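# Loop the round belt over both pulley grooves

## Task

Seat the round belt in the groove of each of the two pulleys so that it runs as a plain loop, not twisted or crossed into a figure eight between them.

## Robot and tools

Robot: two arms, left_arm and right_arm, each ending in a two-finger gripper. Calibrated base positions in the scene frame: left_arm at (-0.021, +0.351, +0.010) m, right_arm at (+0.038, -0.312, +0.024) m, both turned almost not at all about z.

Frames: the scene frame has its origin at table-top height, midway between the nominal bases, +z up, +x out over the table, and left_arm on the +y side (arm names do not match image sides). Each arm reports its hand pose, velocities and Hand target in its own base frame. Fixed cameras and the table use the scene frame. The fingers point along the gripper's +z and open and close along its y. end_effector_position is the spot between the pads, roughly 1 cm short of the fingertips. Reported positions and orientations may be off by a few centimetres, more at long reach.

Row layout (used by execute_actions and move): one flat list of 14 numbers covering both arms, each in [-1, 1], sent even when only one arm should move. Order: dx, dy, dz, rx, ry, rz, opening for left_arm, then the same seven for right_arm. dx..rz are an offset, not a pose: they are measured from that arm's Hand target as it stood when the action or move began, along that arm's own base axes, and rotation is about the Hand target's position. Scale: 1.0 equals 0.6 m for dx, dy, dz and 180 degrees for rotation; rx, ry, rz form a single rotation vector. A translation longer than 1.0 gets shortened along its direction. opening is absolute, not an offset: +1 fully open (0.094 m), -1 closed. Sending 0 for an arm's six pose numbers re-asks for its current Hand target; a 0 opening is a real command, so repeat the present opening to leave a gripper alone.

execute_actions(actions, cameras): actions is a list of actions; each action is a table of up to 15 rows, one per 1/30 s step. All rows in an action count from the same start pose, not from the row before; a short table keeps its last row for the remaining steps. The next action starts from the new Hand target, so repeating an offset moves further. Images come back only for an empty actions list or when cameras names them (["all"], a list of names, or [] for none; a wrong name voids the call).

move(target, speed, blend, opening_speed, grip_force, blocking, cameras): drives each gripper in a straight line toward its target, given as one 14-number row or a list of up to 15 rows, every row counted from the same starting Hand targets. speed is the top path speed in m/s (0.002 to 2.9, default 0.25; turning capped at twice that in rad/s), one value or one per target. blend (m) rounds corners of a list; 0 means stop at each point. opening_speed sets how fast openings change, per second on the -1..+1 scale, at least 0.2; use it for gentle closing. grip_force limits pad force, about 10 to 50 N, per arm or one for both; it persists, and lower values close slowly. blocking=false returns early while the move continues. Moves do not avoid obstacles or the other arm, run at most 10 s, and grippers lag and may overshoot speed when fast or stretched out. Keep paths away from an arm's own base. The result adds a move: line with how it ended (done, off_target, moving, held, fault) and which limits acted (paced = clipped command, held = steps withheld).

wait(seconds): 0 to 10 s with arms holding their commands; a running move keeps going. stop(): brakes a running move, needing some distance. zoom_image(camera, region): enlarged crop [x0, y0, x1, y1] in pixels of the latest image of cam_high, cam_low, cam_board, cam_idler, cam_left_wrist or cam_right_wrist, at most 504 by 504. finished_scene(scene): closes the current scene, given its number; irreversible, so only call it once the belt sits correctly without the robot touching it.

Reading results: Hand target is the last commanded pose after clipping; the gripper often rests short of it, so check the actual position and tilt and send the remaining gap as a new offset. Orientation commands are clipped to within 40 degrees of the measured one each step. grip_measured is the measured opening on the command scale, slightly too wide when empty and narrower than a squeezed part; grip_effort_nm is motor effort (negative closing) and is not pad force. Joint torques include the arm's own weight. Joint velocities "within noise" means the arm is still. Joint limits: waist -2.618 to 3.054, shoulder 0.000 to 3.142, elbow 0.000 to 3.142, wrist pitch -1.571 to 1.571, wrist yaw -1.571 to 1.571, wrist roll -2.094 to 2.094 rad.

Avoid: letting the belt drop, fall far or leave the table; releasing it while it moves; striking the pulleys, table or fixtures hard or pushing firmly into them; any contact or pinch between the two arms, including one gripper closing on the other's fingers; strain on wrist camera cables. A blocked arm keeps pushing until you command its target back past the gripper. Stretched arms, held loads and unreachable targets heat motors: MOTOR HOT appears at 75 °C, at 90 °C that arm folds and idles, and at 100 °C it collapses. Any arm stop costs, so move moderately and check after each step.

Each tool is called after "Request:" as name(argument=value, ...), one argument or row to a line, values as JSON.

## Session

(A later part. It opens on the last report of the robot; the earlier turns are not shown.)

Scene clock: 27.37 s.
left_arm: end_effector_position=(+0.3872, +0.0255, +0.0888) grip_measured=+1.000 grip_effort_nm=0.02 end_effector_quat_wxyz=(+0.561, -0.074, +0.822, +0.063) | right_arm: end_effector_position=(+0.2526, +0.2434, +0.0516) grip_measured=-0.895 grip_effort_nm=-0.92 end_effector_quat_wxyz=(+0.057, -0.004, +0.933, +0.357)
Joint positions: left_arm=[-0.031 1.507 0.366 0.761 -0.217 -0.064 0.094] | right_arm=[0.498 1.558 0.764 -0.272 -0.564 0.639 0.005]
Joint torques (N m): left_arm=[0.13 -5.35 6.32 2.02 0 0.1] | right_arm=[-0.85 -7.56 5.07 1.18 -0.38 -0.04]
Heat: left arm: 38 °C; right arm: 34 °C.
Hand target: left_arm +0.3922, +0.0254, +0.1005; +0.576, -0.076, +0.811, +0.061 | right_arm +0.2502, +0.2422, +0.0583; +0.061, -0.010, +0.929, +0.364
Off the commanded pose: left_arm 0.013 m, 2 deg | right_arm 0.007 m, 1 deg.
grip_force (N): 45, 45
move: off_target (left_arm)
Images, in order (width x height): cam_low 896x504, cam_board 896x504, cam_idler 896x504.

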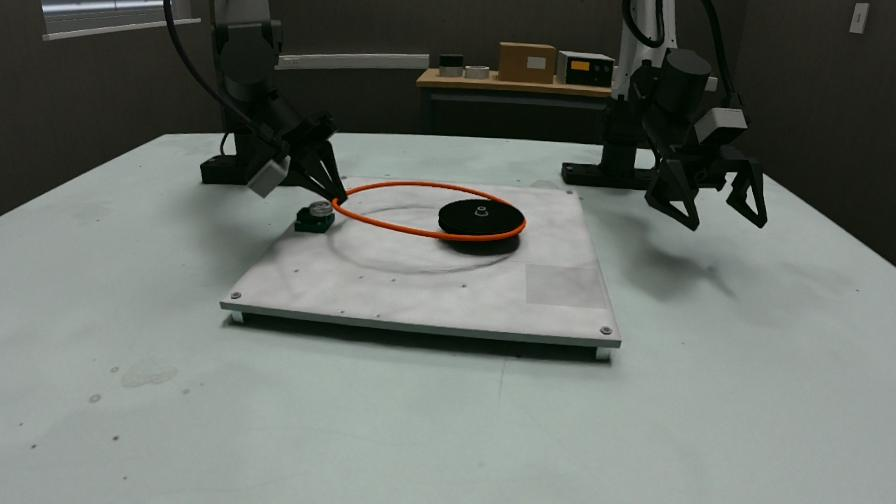

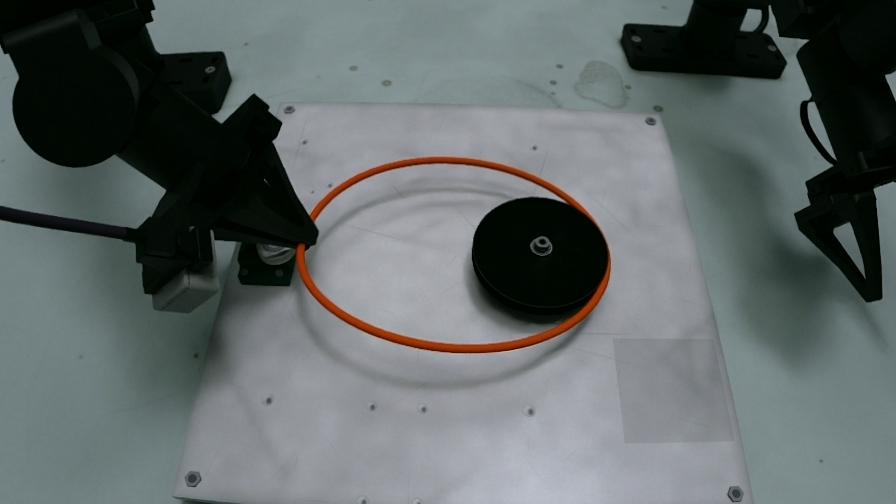

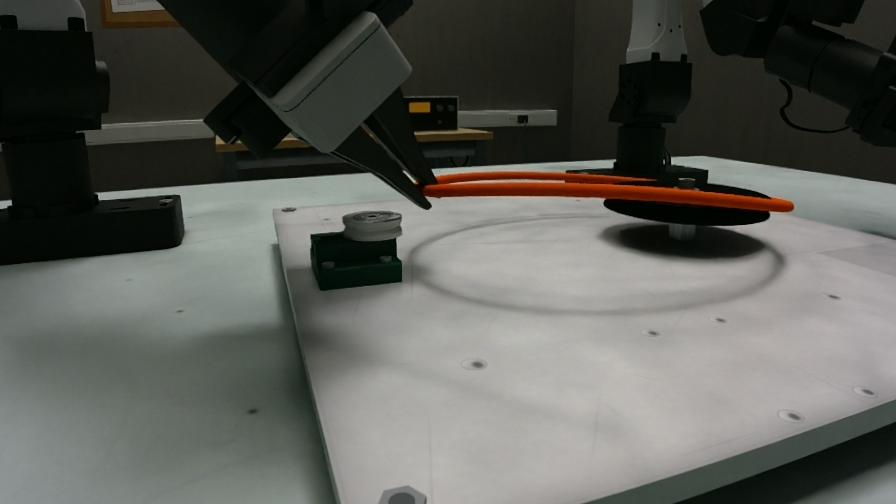

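Request:
move(
  target=[
    [0,0,0,0,0,0,1,0.004,-0.02,0.028,0,0,0,-1],
    [0,0,0,0,0,0,1,0.008,-0.118,0.036,-0.02,0,0,-1],
    [0,0,0,0,0,0,1,0.016,-0.122,0.03,-0.09,0.035,0,-1],
    [0,0,0,0,0,0,1,0.016,-0.122,-0.01,-0.09,0.035,0,-1],
  ],
  speed=0.07,
  blend=[0.01,0,0,0],
  cameras=["cam_low","cam_board","cam_idler","cam_right_wrist"],
)

Request:
zoom_image(
  camera="cam_idler",
  region=[270, 150, 430, 300],
)

Request:
zoom_image(
  camera="cam_idler",
  region=[500, 150, 860, 270],
)

Scene clock: 33.17 s.
left_arm: end_effector_position=(+0.3872, +0.0255, +0.0888) grip_measured=+1.000 grip_effort_nm=0.02 end_effector_quat_wxyz=(+0.561, -0.074, +0.822, +0.063) | right_arm: end_effector_position=(+0.2578, +0.1945, +0.0701) grip_measured=-0.895 grip_effort_nm=-0.92 end_effector_quat_wxyz=(+0.008, -0.025, +0.956, +0.291)
Joint positions: left_arm=[-0.031 1.507 0.366 0.761 -0.217 -0.064 0.094] | right_arm=[0.362 1.583 0.974 -0.729 -0.548 0.375 0.005]
Joint torques (N m): left_arm=[0.13 -5.35 6.32 2.02 0 0.09] | right_arm=[-2.18 -4.67 4.9 0.4 0.95 0.14]
Motor temperatures (°C): left_arm=[26 30 31 39 25 25 27] | right_arm=[26 34 31 29 24 27 27]
Heat: left arm: 39 °C; right arm: 34 °C.
Hand target: left_arm +0.3922, +0.0254, +0.1005; +0.576, -0.076, +0.811, +0.061 | right_arm +0.2598, +0.1690, +0.0523; +0.008, +0.001, +0.973, +0.230
Off the commanded pose: left_arm 0.013 m, 2 deg | right_arm 0.031 m, 8 deg.
grip_force (N): 45, 45
move: off_target (left_arm, right_arm)
camera_calibration:
cam_right_wrist: T_world_to_cam=[[0.0535644, -0.830899, -0.553839, 0.188607], [-0.907031, -0.272458, 0.321032, 0.303156], [-0.417643, 0.485153, -0.768245, 0.158093], [0, 0, 0, 1]] pos_world=[0.330896, 0.162611, 0.128589]
Images, in order (width x height): cam_low 896x504, cam_board 896x504, cam_idler 896x504, cam_right_wrist 896x504.

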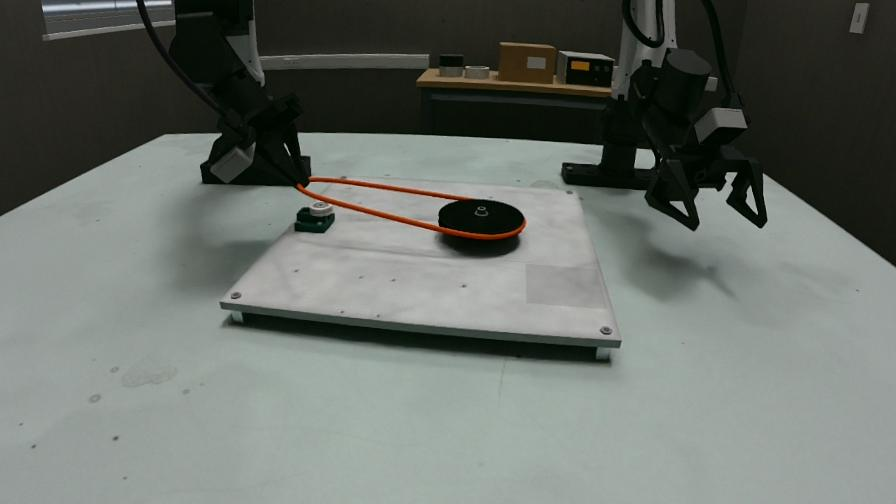

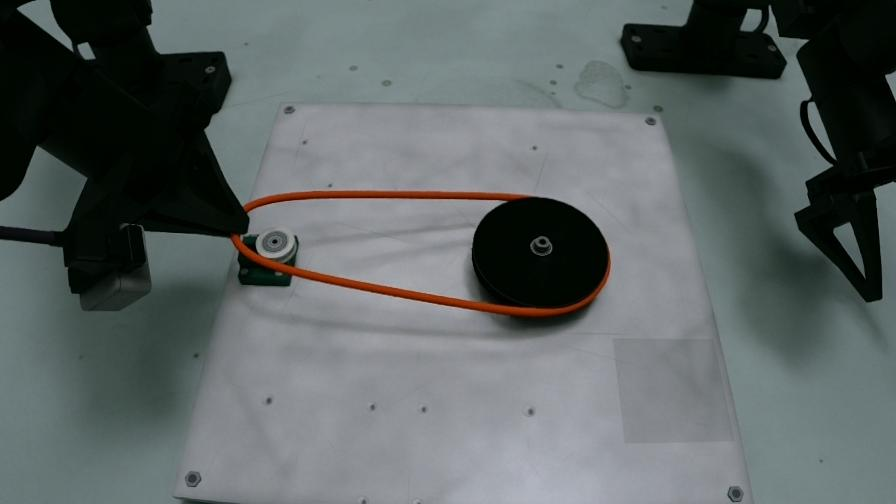

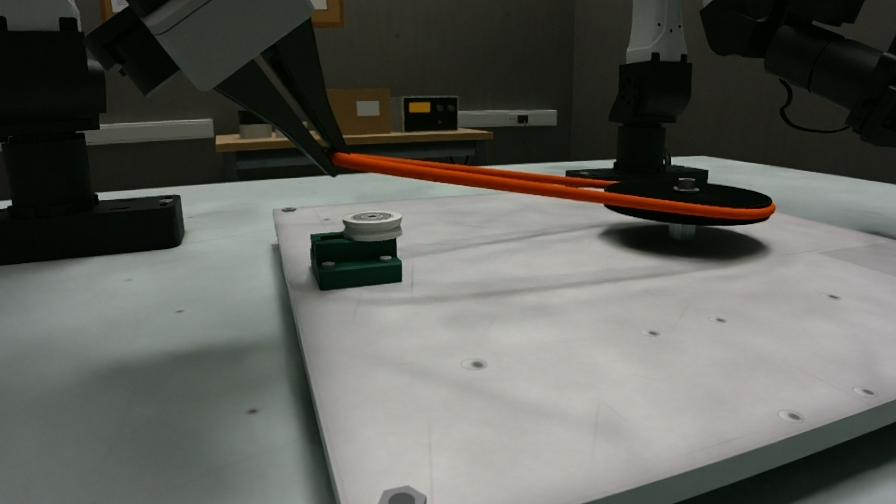

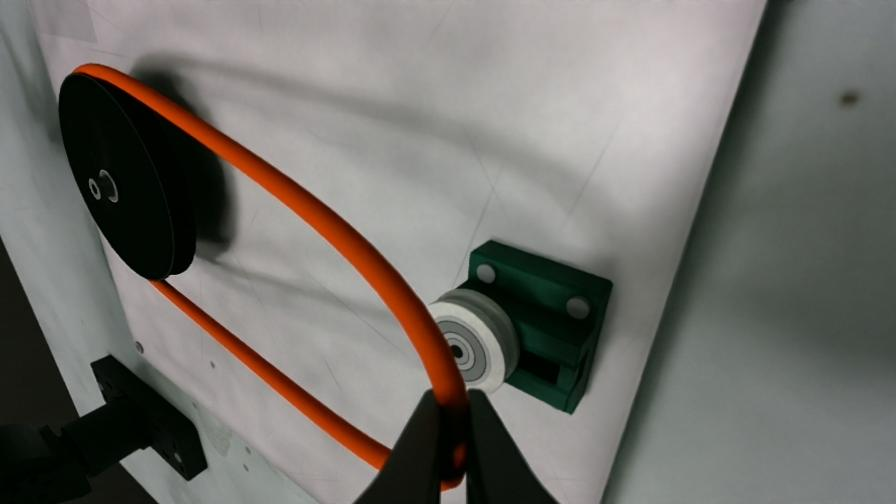

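Scaled by 3.150 from the camera's 896x504 image, which has a finer 1280x720 frame.

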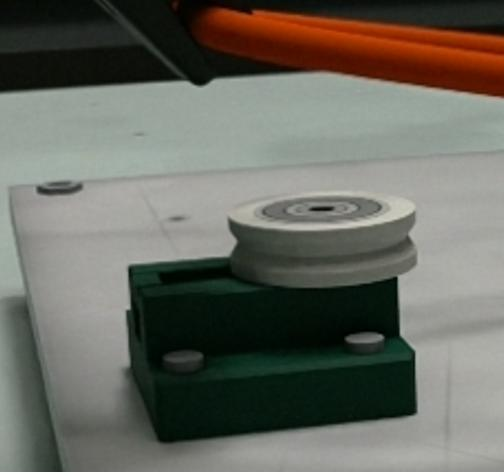

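Scaled by 1.400 from the camera's 896x504 image, which has a finer 1280x720 frame.

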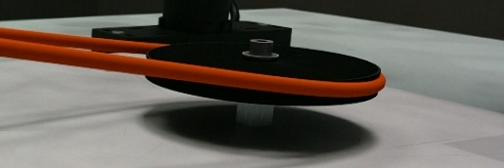

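Request:
move(
  target=[
    [0,0,0,0,0,0,1,-0.004,-0.028,0.0,0,0,0,-1],
    [0,0,0,0,0,0,1,-0.006,-0.03,-0.045,0,0,0,-1],
  ],
  speed=0.05,
  cameras=["cam_board","cam_idler","cam_right_wrist"],
)

Request:
zoom_image(
  camera="cam_idler",
  region=[270, 150, 430, 300],
)

Scene clock: 35.93 s.
left_arm: end_effector_position=(+0.3872, +0.0255, +0.0888) grip_measured=+1.000 grip_effort_nm=0.02 end_effector_quat_wxyz=(+0.561, -0.074, +0.822, +0.063) | right_arm: end_effector_position=(+0.2552, +0.1890, +0.0492) grip_measured=-0.895 grip_effort_nm=-0.92 end_effector_quat_wxyz=(+0.014, -0.034, +0.952, +0.305)
Joint positions: left_arm=[-0.031 1.507 0.366 0.761 -0.217 -0.064 0.094] | right_arm=[0.332 1.597 0.885 -0.623 -0.58 0.331 0.005]
Joint torques (N m): left_arm=[0.13 -5.35 6.32 2.02 0 0.09] | right_arm=[-4.53 -4.41 4.15 0.24 1.13 -0.02]
Heat: left arm: 40 °C; right arm: 34 °C.
Hand target: left_arm +0.3922, +0.0254, +0.1005; +0.576, -0.076, +0.811, +0.061 | right_arm +0.2562, +0.1511, +0.0253; +0.008, +0.001, +0.973, +0.230
Off the commanded pose: left_arm 0.013 m, 2 deg | right_arm 0.045 m, 10 deg.
grip_force (N): 45, 45
move: off_target (left_arm, right_arm)
camera_calibration:
cam_right_wrist: T_world_to_cam=[[0.0745157, -0.813086, -0.577355, 0.16502], [-0.908166, -0.294486, 0.297512, 0.31161], [-0.411925, 0.502164, -0.760361, 0.13854], [0, 0, 0, 1]] pos_world=[0.327765, 0.156371, 0.107908]
Images, in order (width x height): cam_board 896x504, cam_idler 896x504, cam_right_wrist 896x504.

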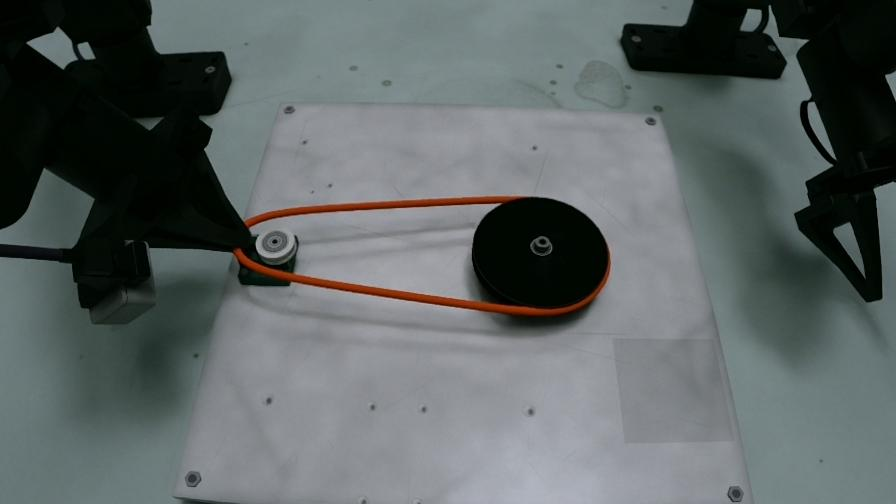

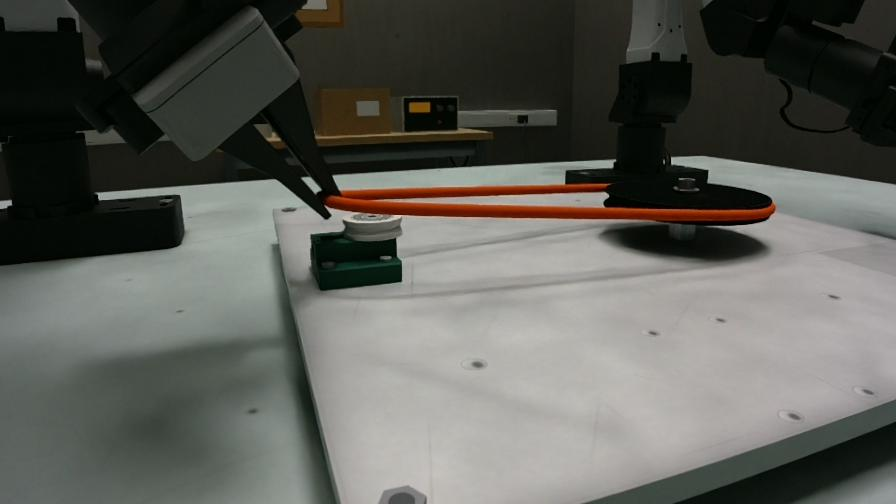

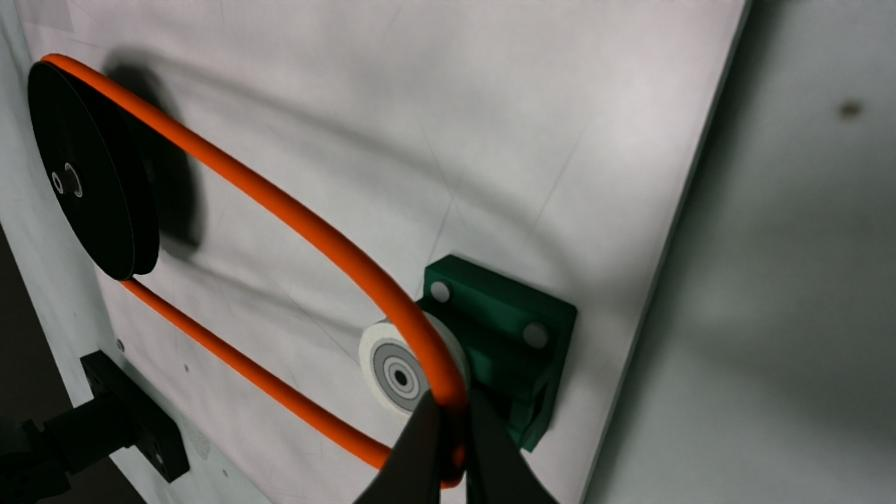

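Scaled by 3.150 from the camera's 896x504 image, which has a finer 1280x720 frame.

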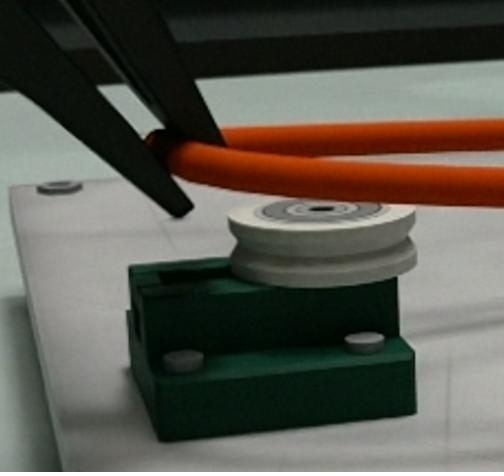

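Request:
move(
  target=[
    [0,0,0,0,0,0,1,0.0,0.04,0.05,0,0,0,-1],
    [0,0,0,0,0,0,1,0.01,0.223,0.05,-0.148,0,0,-1],
    [0,0,0,0,0,0,1,0.01,0.223,-0.018,-0.148,0,0,-1],
  ],
  speed=[0.08,0.12,0.07],
  blend=[0.01,0,0],
  cameras=["cam_low","cam_board","cam_idler","cam_right_wrist"],
)

Request:
zoom_image(
  camera="cam_idler",
  region=[420, 150, 580, 290],
)

Scene clock: 44.00 s.
left_arm: end_effector_position=(+0.3872, +0.0255, +0.0888) grip_measured=+1.000 grip_effort_nm=0.02 end_effector_quat_wxyz=(+0.561, -0.074, +0.822, +0.063) | right_arm: end_effector_position=(+0.2598, +0.2856, +0.0210) grip_measured=-0.895 grip_effort_nm=-0.92 end_effector_quat_wxyz=(+0.002, -0.004, +1.000, +0.006)
Joint positions: left_arm=[-0.031 1.507 0.366 0.761 -0.217 -0.064 0.094] | right_arm=[0.83 2.057 1.502 -1.005 -0.005 0.822 0.005]
Joint torques (N m): left_arm=[0.13 -5.37 6.31 2.02 0 0.09] | right_arm=[-0.03 -7.8 4.94 0.47 0.3 0.21]
Heat: left arm: 41 °C; right arm: 34 °C.
Hand target: left_arm +0.3922, +0.0254, +0.1006; +0.577, -0.076, +0.811, +0.061 | right_arm +0.2622, +0.2849, +0.0145; +0.008, -0.001, +1.000, -0.001
Off the commanded pose: left_arm 0.013 m, 2 deg | right_arm 0.007 m, 1 deg.
grip_force (N): 45, 45
move: off_target (left_arm)
camera_calibration:
cam_right_wrist: T_world_to_cam=[[0.00931563, -0.999914, -0.00918008, 0.285305], [-0.909669, -0.0122863, 0.415152, 0.269923], [-0.415229, 0.00448343, -0.909706, 0.216641], [0, 0, 0, 1]] pos_world=[0.332838, 0.287626, 0.0876398]
Images, in order (width x height): cam_low 896x504, cam_board 896x504, cam_idler 896x504, cam_right_wrist 896x504.

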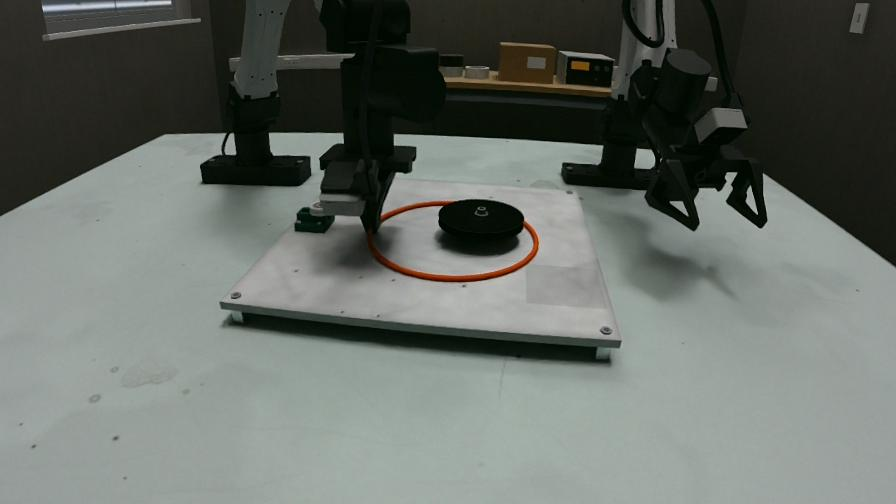

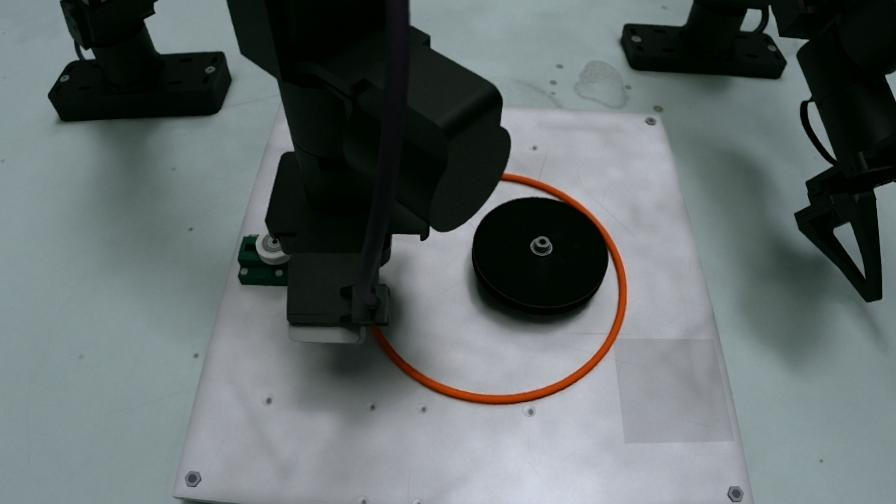

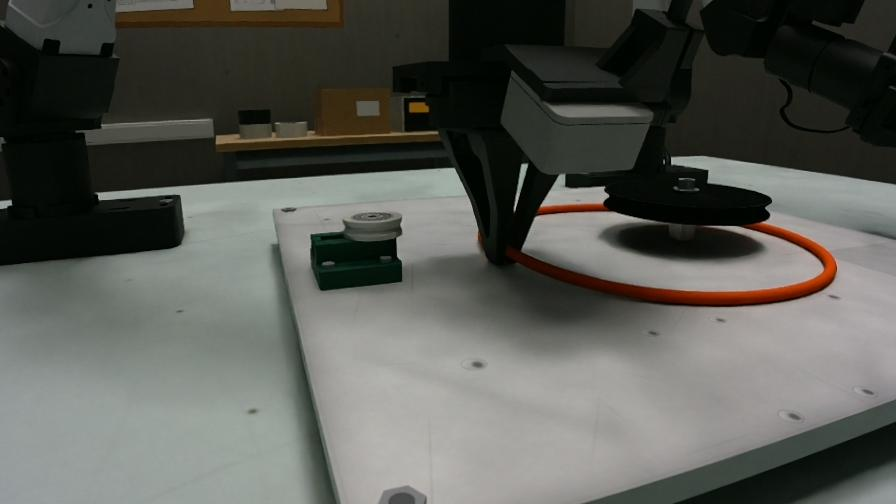

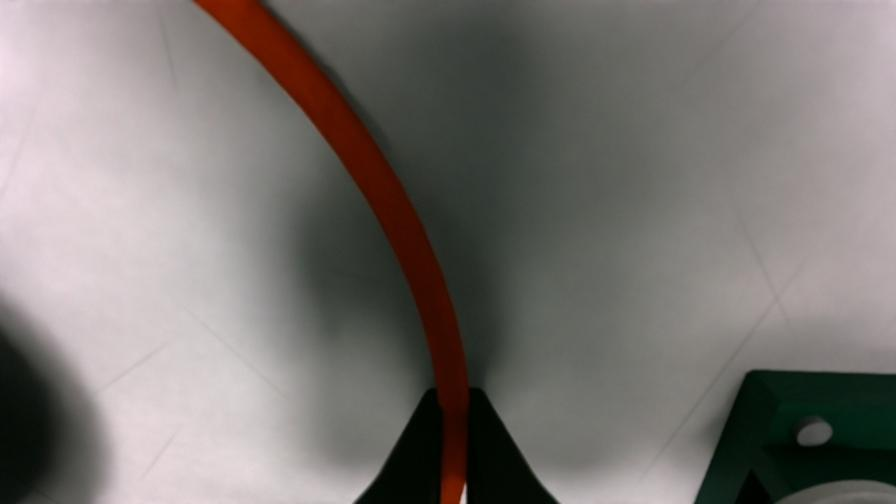

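Scaled by 3.150 from the camera's 896x504 image, which has a finer 1280x720 frame.

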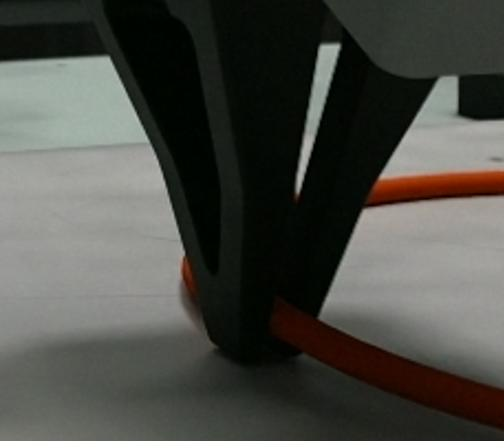

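Request:
move(
  target=[
    [0,0,0,0,0,0,1,0,0,0,0,0,0,-0.65],
    [0,0,0,0,0,0,1,0,0.0,0.002,0,0,0,-1],
  ],
  speed=0.05,
  cameras=["cam_board","cam_idler","cam_right_wrist"],
)

Request:
zoom_image(
  camera="cam_idler",
  region=[420, 150, 580, 290],
)

Scene clock: 46.63 s.
left_arm: end_effector_position=(+0.3872, +0.0255, +0.0888) grip_measured=+1.000 grip_effort_nm=0.02 end_effector_quat_wxyz=(+0.561, -0.074, +0.822, +0.063) | right_arm: end_effector_position=(+0.2603, +0.2859, +0.0210) grip_measured=-0.902 grip_effort_nm=-0.90 end_effector_quat_wxyz=(+0.003, -0.004, +1.000, +0.007)
Joint positions: left_arm=[-0.031 1.507 0.366 0.761 -0.217 -0.064 0.094] | right_arm=[0.83 2.057 1.502 -1.003 -0.005 0.822 0.005]
Joint torques (N m): left_arm=[0.13 -5.35 6.31 2.02 0 0.09] | right_arm=[-0.05 -7.71 5.09 0.4 0.27 0.16]
Heat: left arm: 41 °C; right arm: 35 °C.
Hand target: left_arm +0.3922, +0.0254, +0.1006; +0.577, -0.076, +0.811, +0.061 | right_arm +0.2622, +0.2849, +0.0157; +0.008, +0.000, +1.000, +0.000
Off the commanded pose: left_arm 0.013 m, 2 deg | right_arm 0.006 m, 1 deg.
grip_force (N): 45, 45
move: off_target (left_arm)
camera_calibration:
cam_right_wrist: T_world_to_cam=[[0.00896461, -0.999906, -0.0104221, 0.285725], [-0.910546, -0.0124705, 0.41322, 0.270667], [-0.413311, 0.00578548, -0.910571, 0.21592], [0, 0, 0, 1]] pos_world=[0.333136, 0.287824, 0.0877433]
Images, in order (width x height): cam_board 896x504, cam_idler 896x504, cam_right_wrist 896x504.

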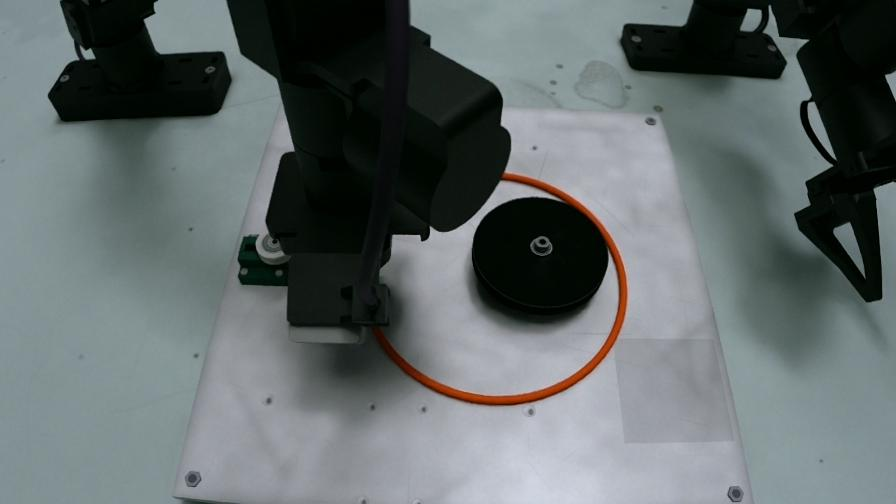

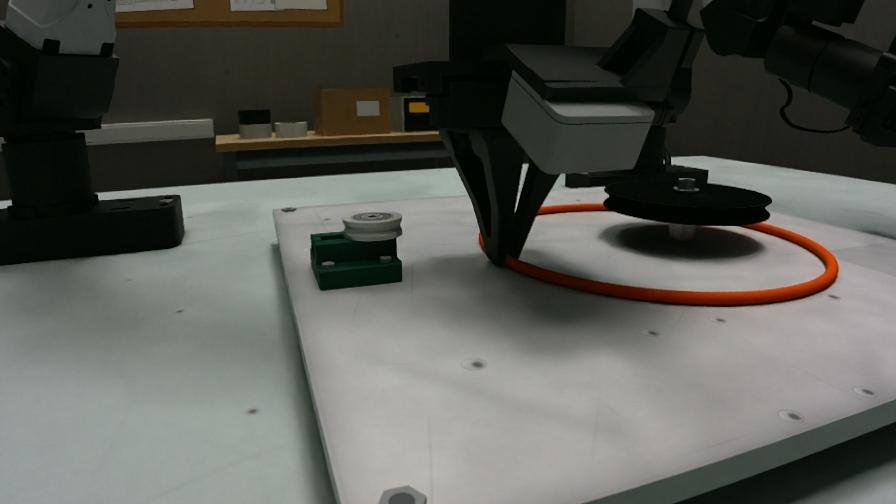

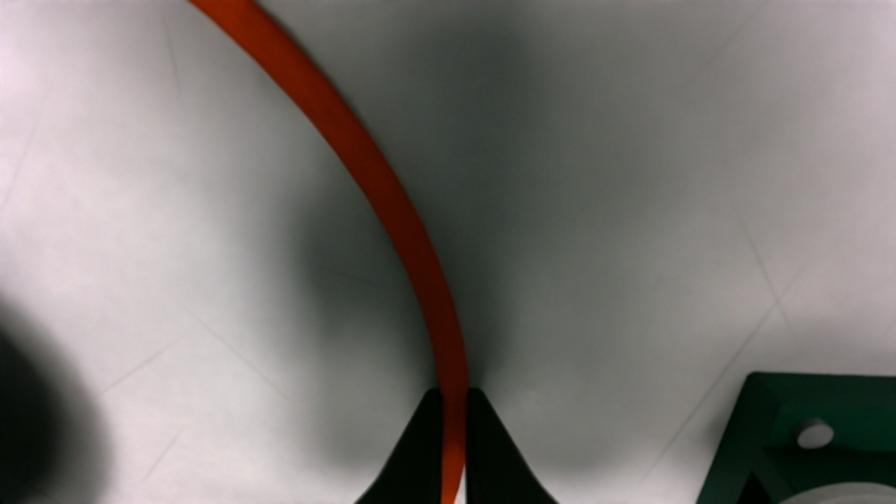

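Scaled by 3.150 from the camera's 896x504 image, which has a finer 1280x720 frame.

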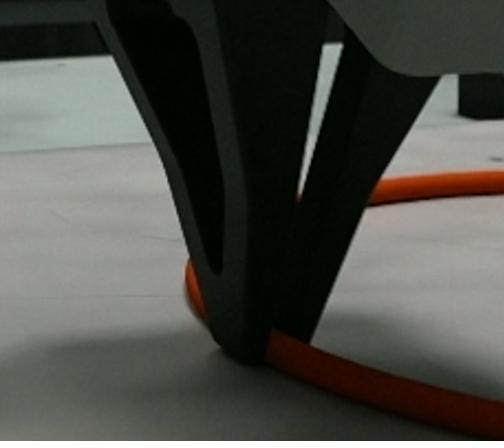

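Request:
move(
  target=[
    [0,0,0,0,0,0,1,-0.01,0.05,0.035,0.1,0,0,-1],
    [0,0,0,0,0,0,1,-0.015,0.05,0.072,0.237,-0.035,0.008,-1],
  ],
  speed=0.08,
  blend=0.02,
  cameras=["cam_low","cam_board","cam_idler"],
)

Request:
zoom_image(
  camera="cam_low",
  region=[360, 160, 600, 280],
)

Scene clock: 53.67 s.
left_arm: end_effector_position=(+0.3872, +0.0255, +0.0888) grip_measured=+1.000 grip_effort_nm=0.02 end_effector_quat_wxyz=(+0.561, -0.074, +0.822, +0.063) | right_arm: end_effector_position=(+0.2506, +0.3121, +0.0456) grip_measured=-0.903 grip_effort_nm=-0.92 end_effector_quat_wxyz=(+0.050, -0.008, +0.938, +0.343)
Joint positions: left_arm=[-0.031 1.507 0.366 0.761 -0.217 -0.064 0.094] | right_arm=[0.705 1.707 0.903 -0.199 -0.448 0.821 0.005]
Joint torques (N m): left_arm=[0.13 -5.35 6.31 2.02 0 0.09] | right_arm=[-0.68 -9.02 5.27 1.65 -0.35 0.17]
Heat: left arm: 42 °C; right arm: 36 °C.
Hand target: left_arm +0.3922, +0.0254, +0.1006; +0.577, -0.076, +0.811, +0.061 | right_arm +0.2532, +0.3148, +0.0589; +0.061, -0.010, +0.930, +0.363
Off the commanded pose: left_arm 0.013 m, 2 deg | right_arm 0.014 m, 3 deg.
grip_force (N): 45, 45
move: off_target (left_arm, right_arm)
Images, in order (width x height): cam_low 896x504, cam_board 896x504, cam_idler 896x504.

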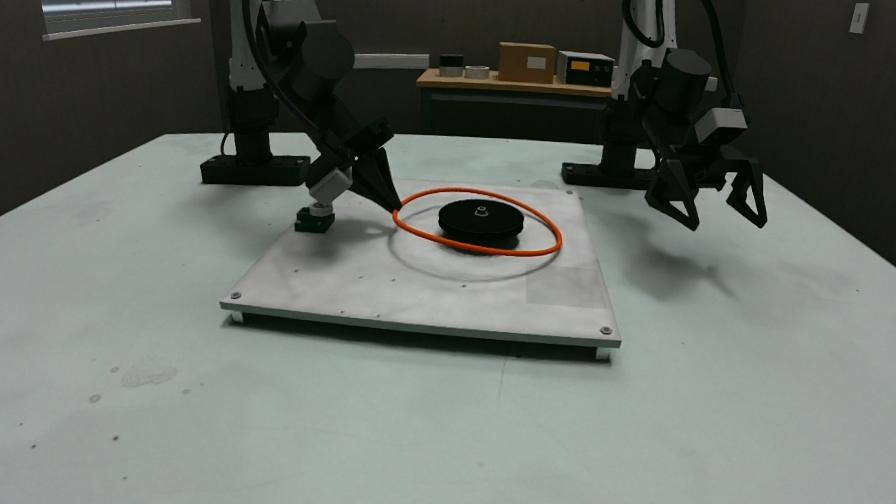

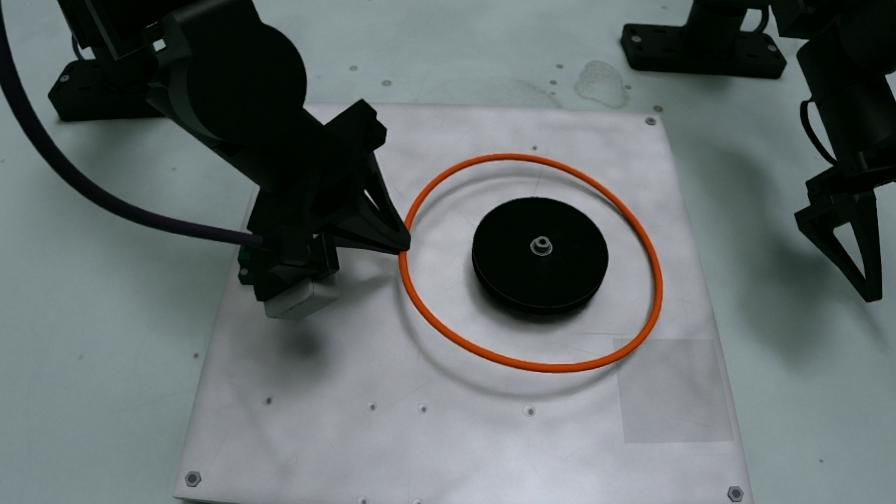

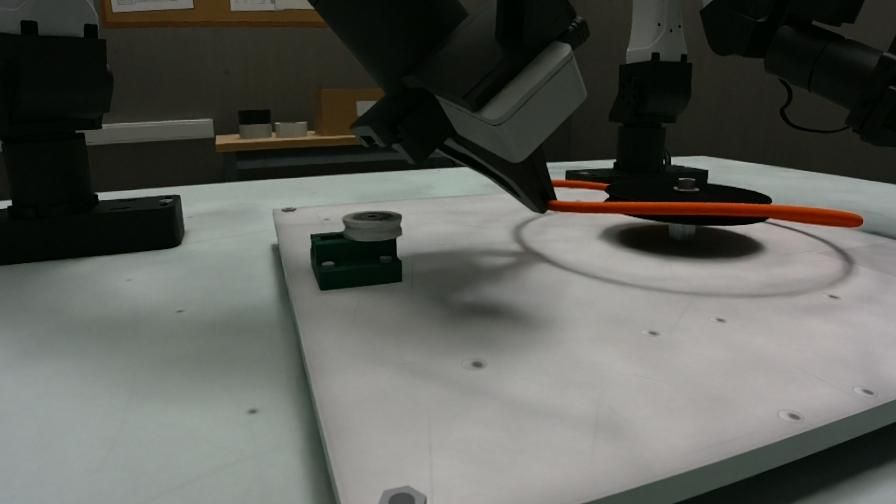

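Scaled by 2.100 from the camera's 896x504 image, which has a finer 1280x720 frame.

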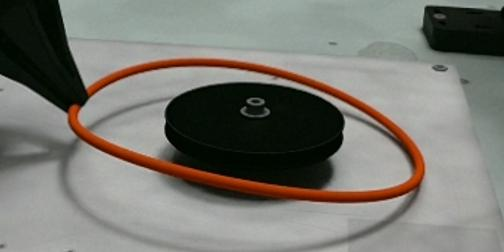

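Request:
move(
  target=[
    [0,0,0,0,0,0,1,-0.005,-0.121,0.008,0,0,0,-1],
  ],
  speed=0.08,
  cameras=["cam_low","cam_idler","cam_board"],
)

Request:
zoom_image(
  camera="cam_low",
  region=[340, 160, 580, 280],
)

Request:
zoom_image(
  camera="cam_idler",
  region=[480, 120, 880, 290],
)

Scene clock: 58.23 s.
left_arm: end_effector_position=(+0.3872, +0.0255, +0.0888) grip_measured=+1.000 grip_effort_nm=0.02 end_effector_quat_wxyz=(+0.561, -0.074, +0.822, +0.063) | right_arm: end_effector_position=(+0.2530, +0.2431, +0.0571) grip_measured=-0.903 grip_effort_nm=-0.92 end_effector_quat_wxyz=(+0.058, -0.004, +0.933, +0.355)
Joint positions: left_arm=[-0.031 1.507 0.366 0.761 -0.217 -0.064 0.094] | right_arm=[0.499 1.544 0.778 -0.299 -0.56 0.64 0.005]
Joint torques (N m): left_arm=[0.12 -5.35 6.32 2.02 -0.01 0.09] | right_arm=[-0.79 -7.47 5.2 1.17 -0.41 -0.12]
Heat: left arm: 42 °C; right arm: 37 °C.
Hand target: left_arm +0.3922, +0.0254, +0.1006; +0.577, -0.076, +0.811, +0.061 | right_arm +0.2503, +0.2422, +0.0638; +0.061, -0.010, +0.930, +0.363
Off the commanded pose: left_arm 0.013 m, 2 deg | right_arm 0.007 m, 1 deg.
grip_force (N): 45, 45
move: off_target (left_arm)
Images, in order (width x height): cam_low 896x504, cam_board 896x504, cam_idler 896x504.

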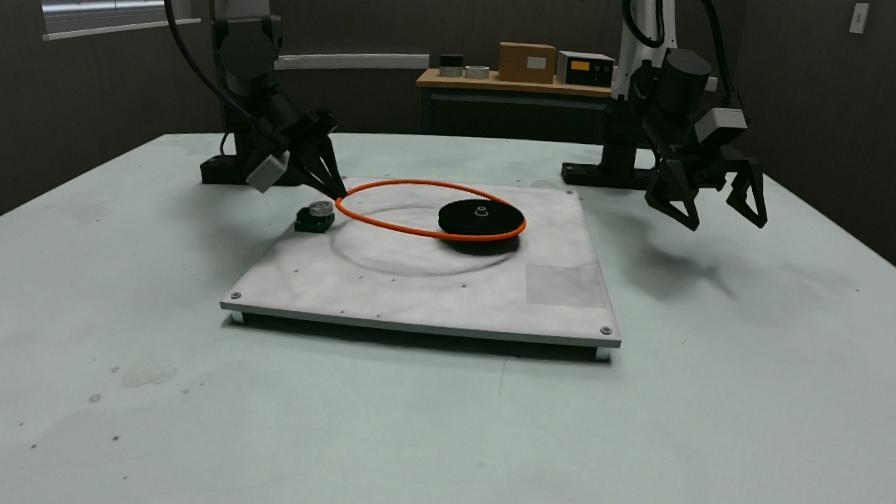

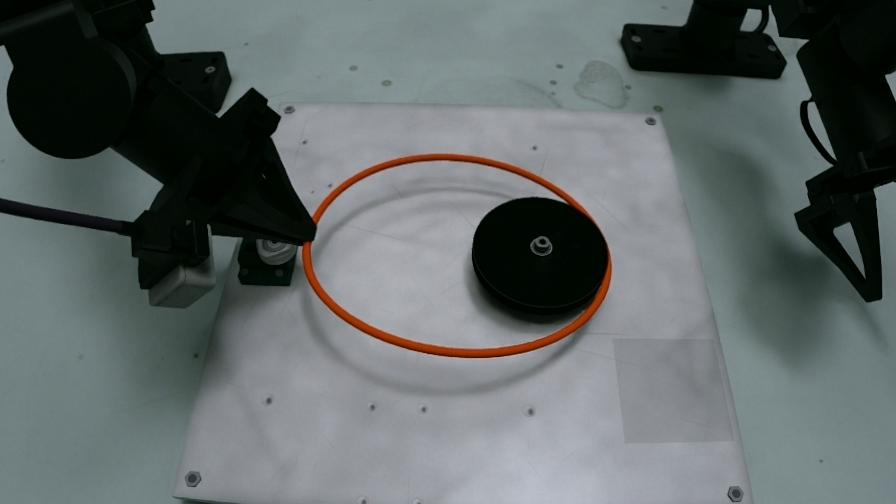

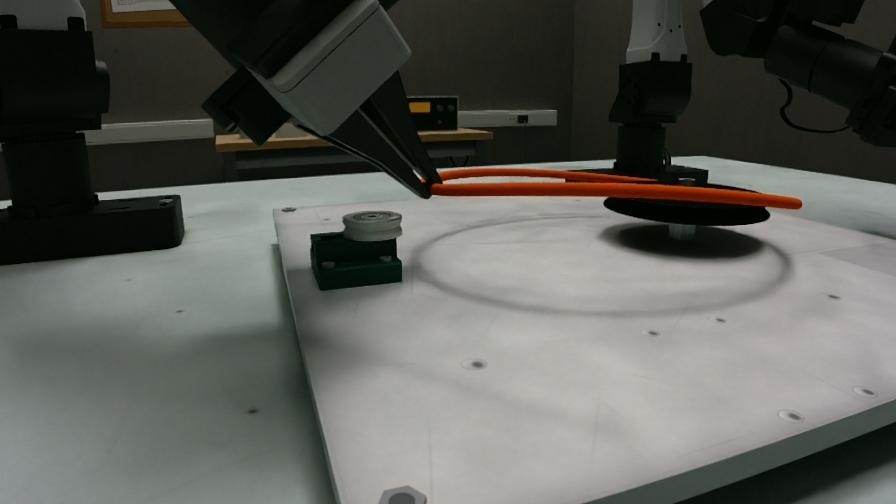

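Scaled by 2.100 from the camera's 896x504 image, which has a finer 1280x720 frame.

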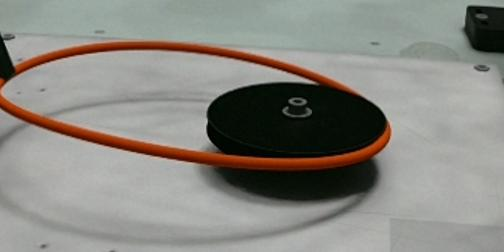

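Scaled by 1.260 from the camera's 896x504 image, which has a finer 1280x720 frame.

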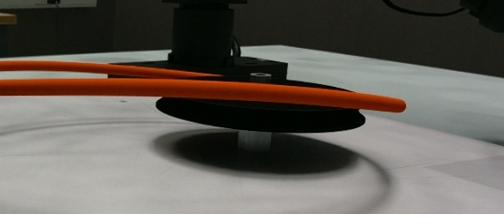

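Request:
move(
  target=[
    [0,0,0,0,0,0,1,0.004,-0.02,0.024,0,0,0,-1],
    [0,0,0,0,0,0,1,0.008,-0.118,0.032,-0.02,0,0,-1],
    [0,0,0,0,0,0,1,0.014,-0.146,0.026,-0.09,0.035,0,-1],
  ],
  speed=0.07,
  blend=0.005,
  cameras=["cam_low","cam_idler","cam_board"],
)

Request:
zoom_image(
  camera="cam_idler",
  region=[240, 120, 560, 300],
)

Request:
zoom_image(
  camera="cam_low",
  region=[340, 160, 580, 280],
)

Scene clock: 62.57 s.
left_arm: end_effector_position=(+0.3872, +0.0255, +0.0888) grip_measured=+1.000 grip_effort_nm=0.02 end_effector_quat_wxyz=(+0.561, -0.074, +0.822, +0.063) | right_arm: end_effector_position=(+0.2526, +0.1888, +0.0925) grip_measured=-0.903 grip_effort_nm=-0.92 end_effector_quat_wxyz=(+0.007, -0.026, +0.948, +0.316)
Joint positions: left_arm=[-0.031 1.507 0.366 0.761 -0.217 -0.064 0.094] | right_arm=[0.322 1.529 0.994 -0.807 -0.606 0.338 0.005]
Joint torques (N m): left_arm=[0.13 -5.35 6.31 2.02 0 0.09] | right_arm=[-2.97 -4.78 8.05 -0.16 1.4 -0.03]
Heat: left arm: 43 °C; right arm: 37 °C.
Hand target: left_arm +0.3922, +0.0254, +0.1006; +0.577, -0.076, +0.811, +0.061 | right_arm +0.2587, +0.1546, +0.0793; +0.008, +0.002, +0.974, +0.228
Off the commanded pose: left_arm 0.013 m, 2 deg | right_arm 0.037 m, 11 deg.
grip_force (N): 45, 45
move: off_target (left_arm, right_arm)
Images, in order (width x height): cam_low 896x504, cam_board 896x504, cam_idler 896x504.

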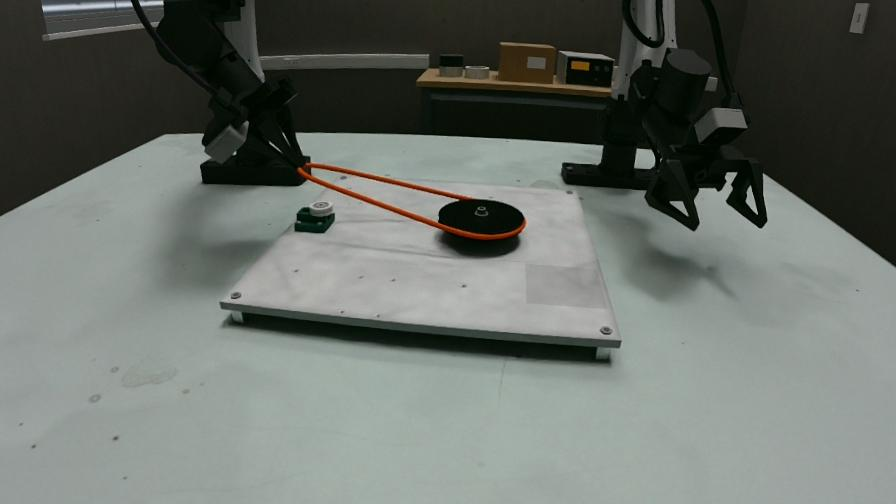

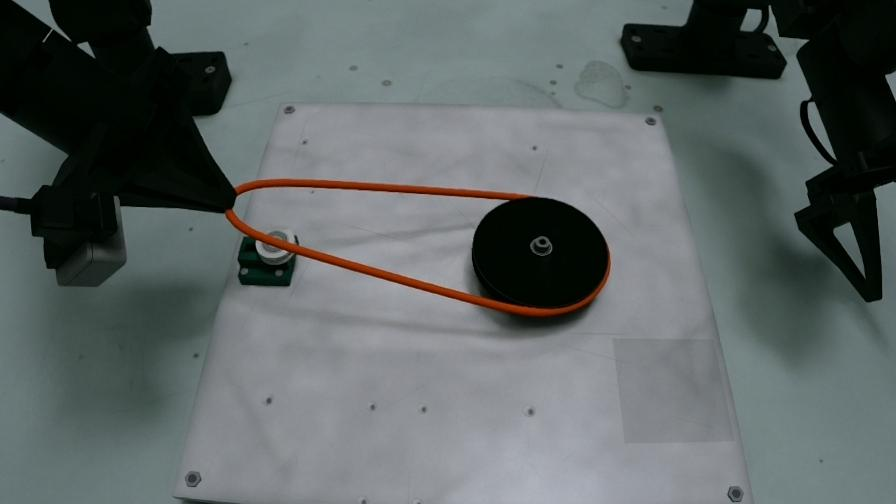

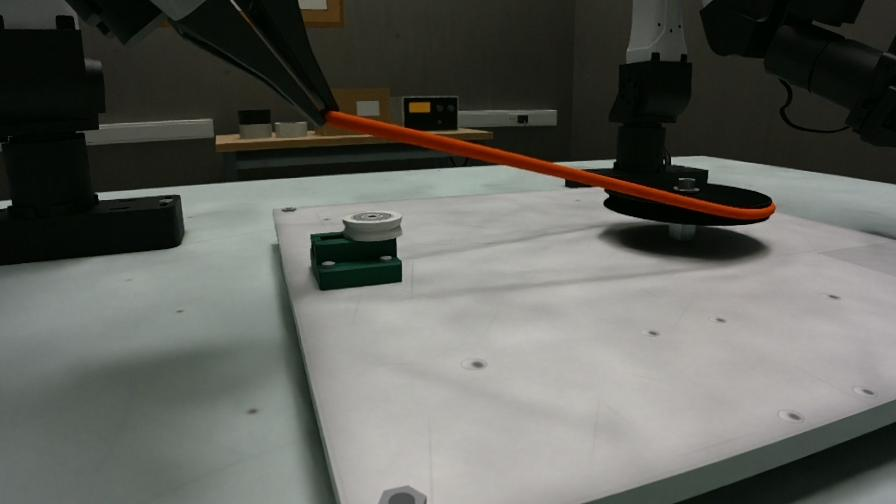

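Scaled by 1.575 from the camera's 896x504 image, which has a finer 1280x720 frame.

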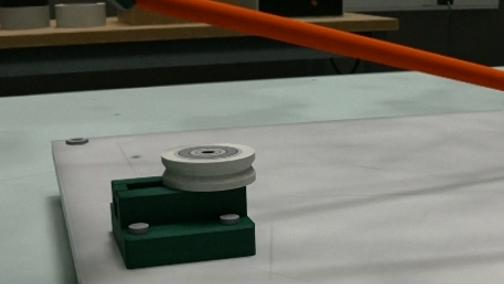

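Scaled by 2.100 from the camera's 896x504 image, which has a finer 1280x720 frame.

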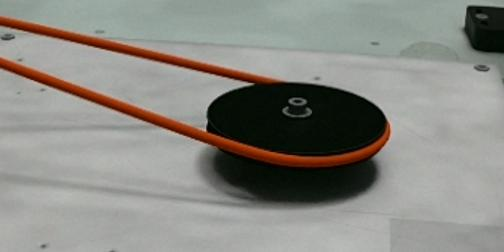

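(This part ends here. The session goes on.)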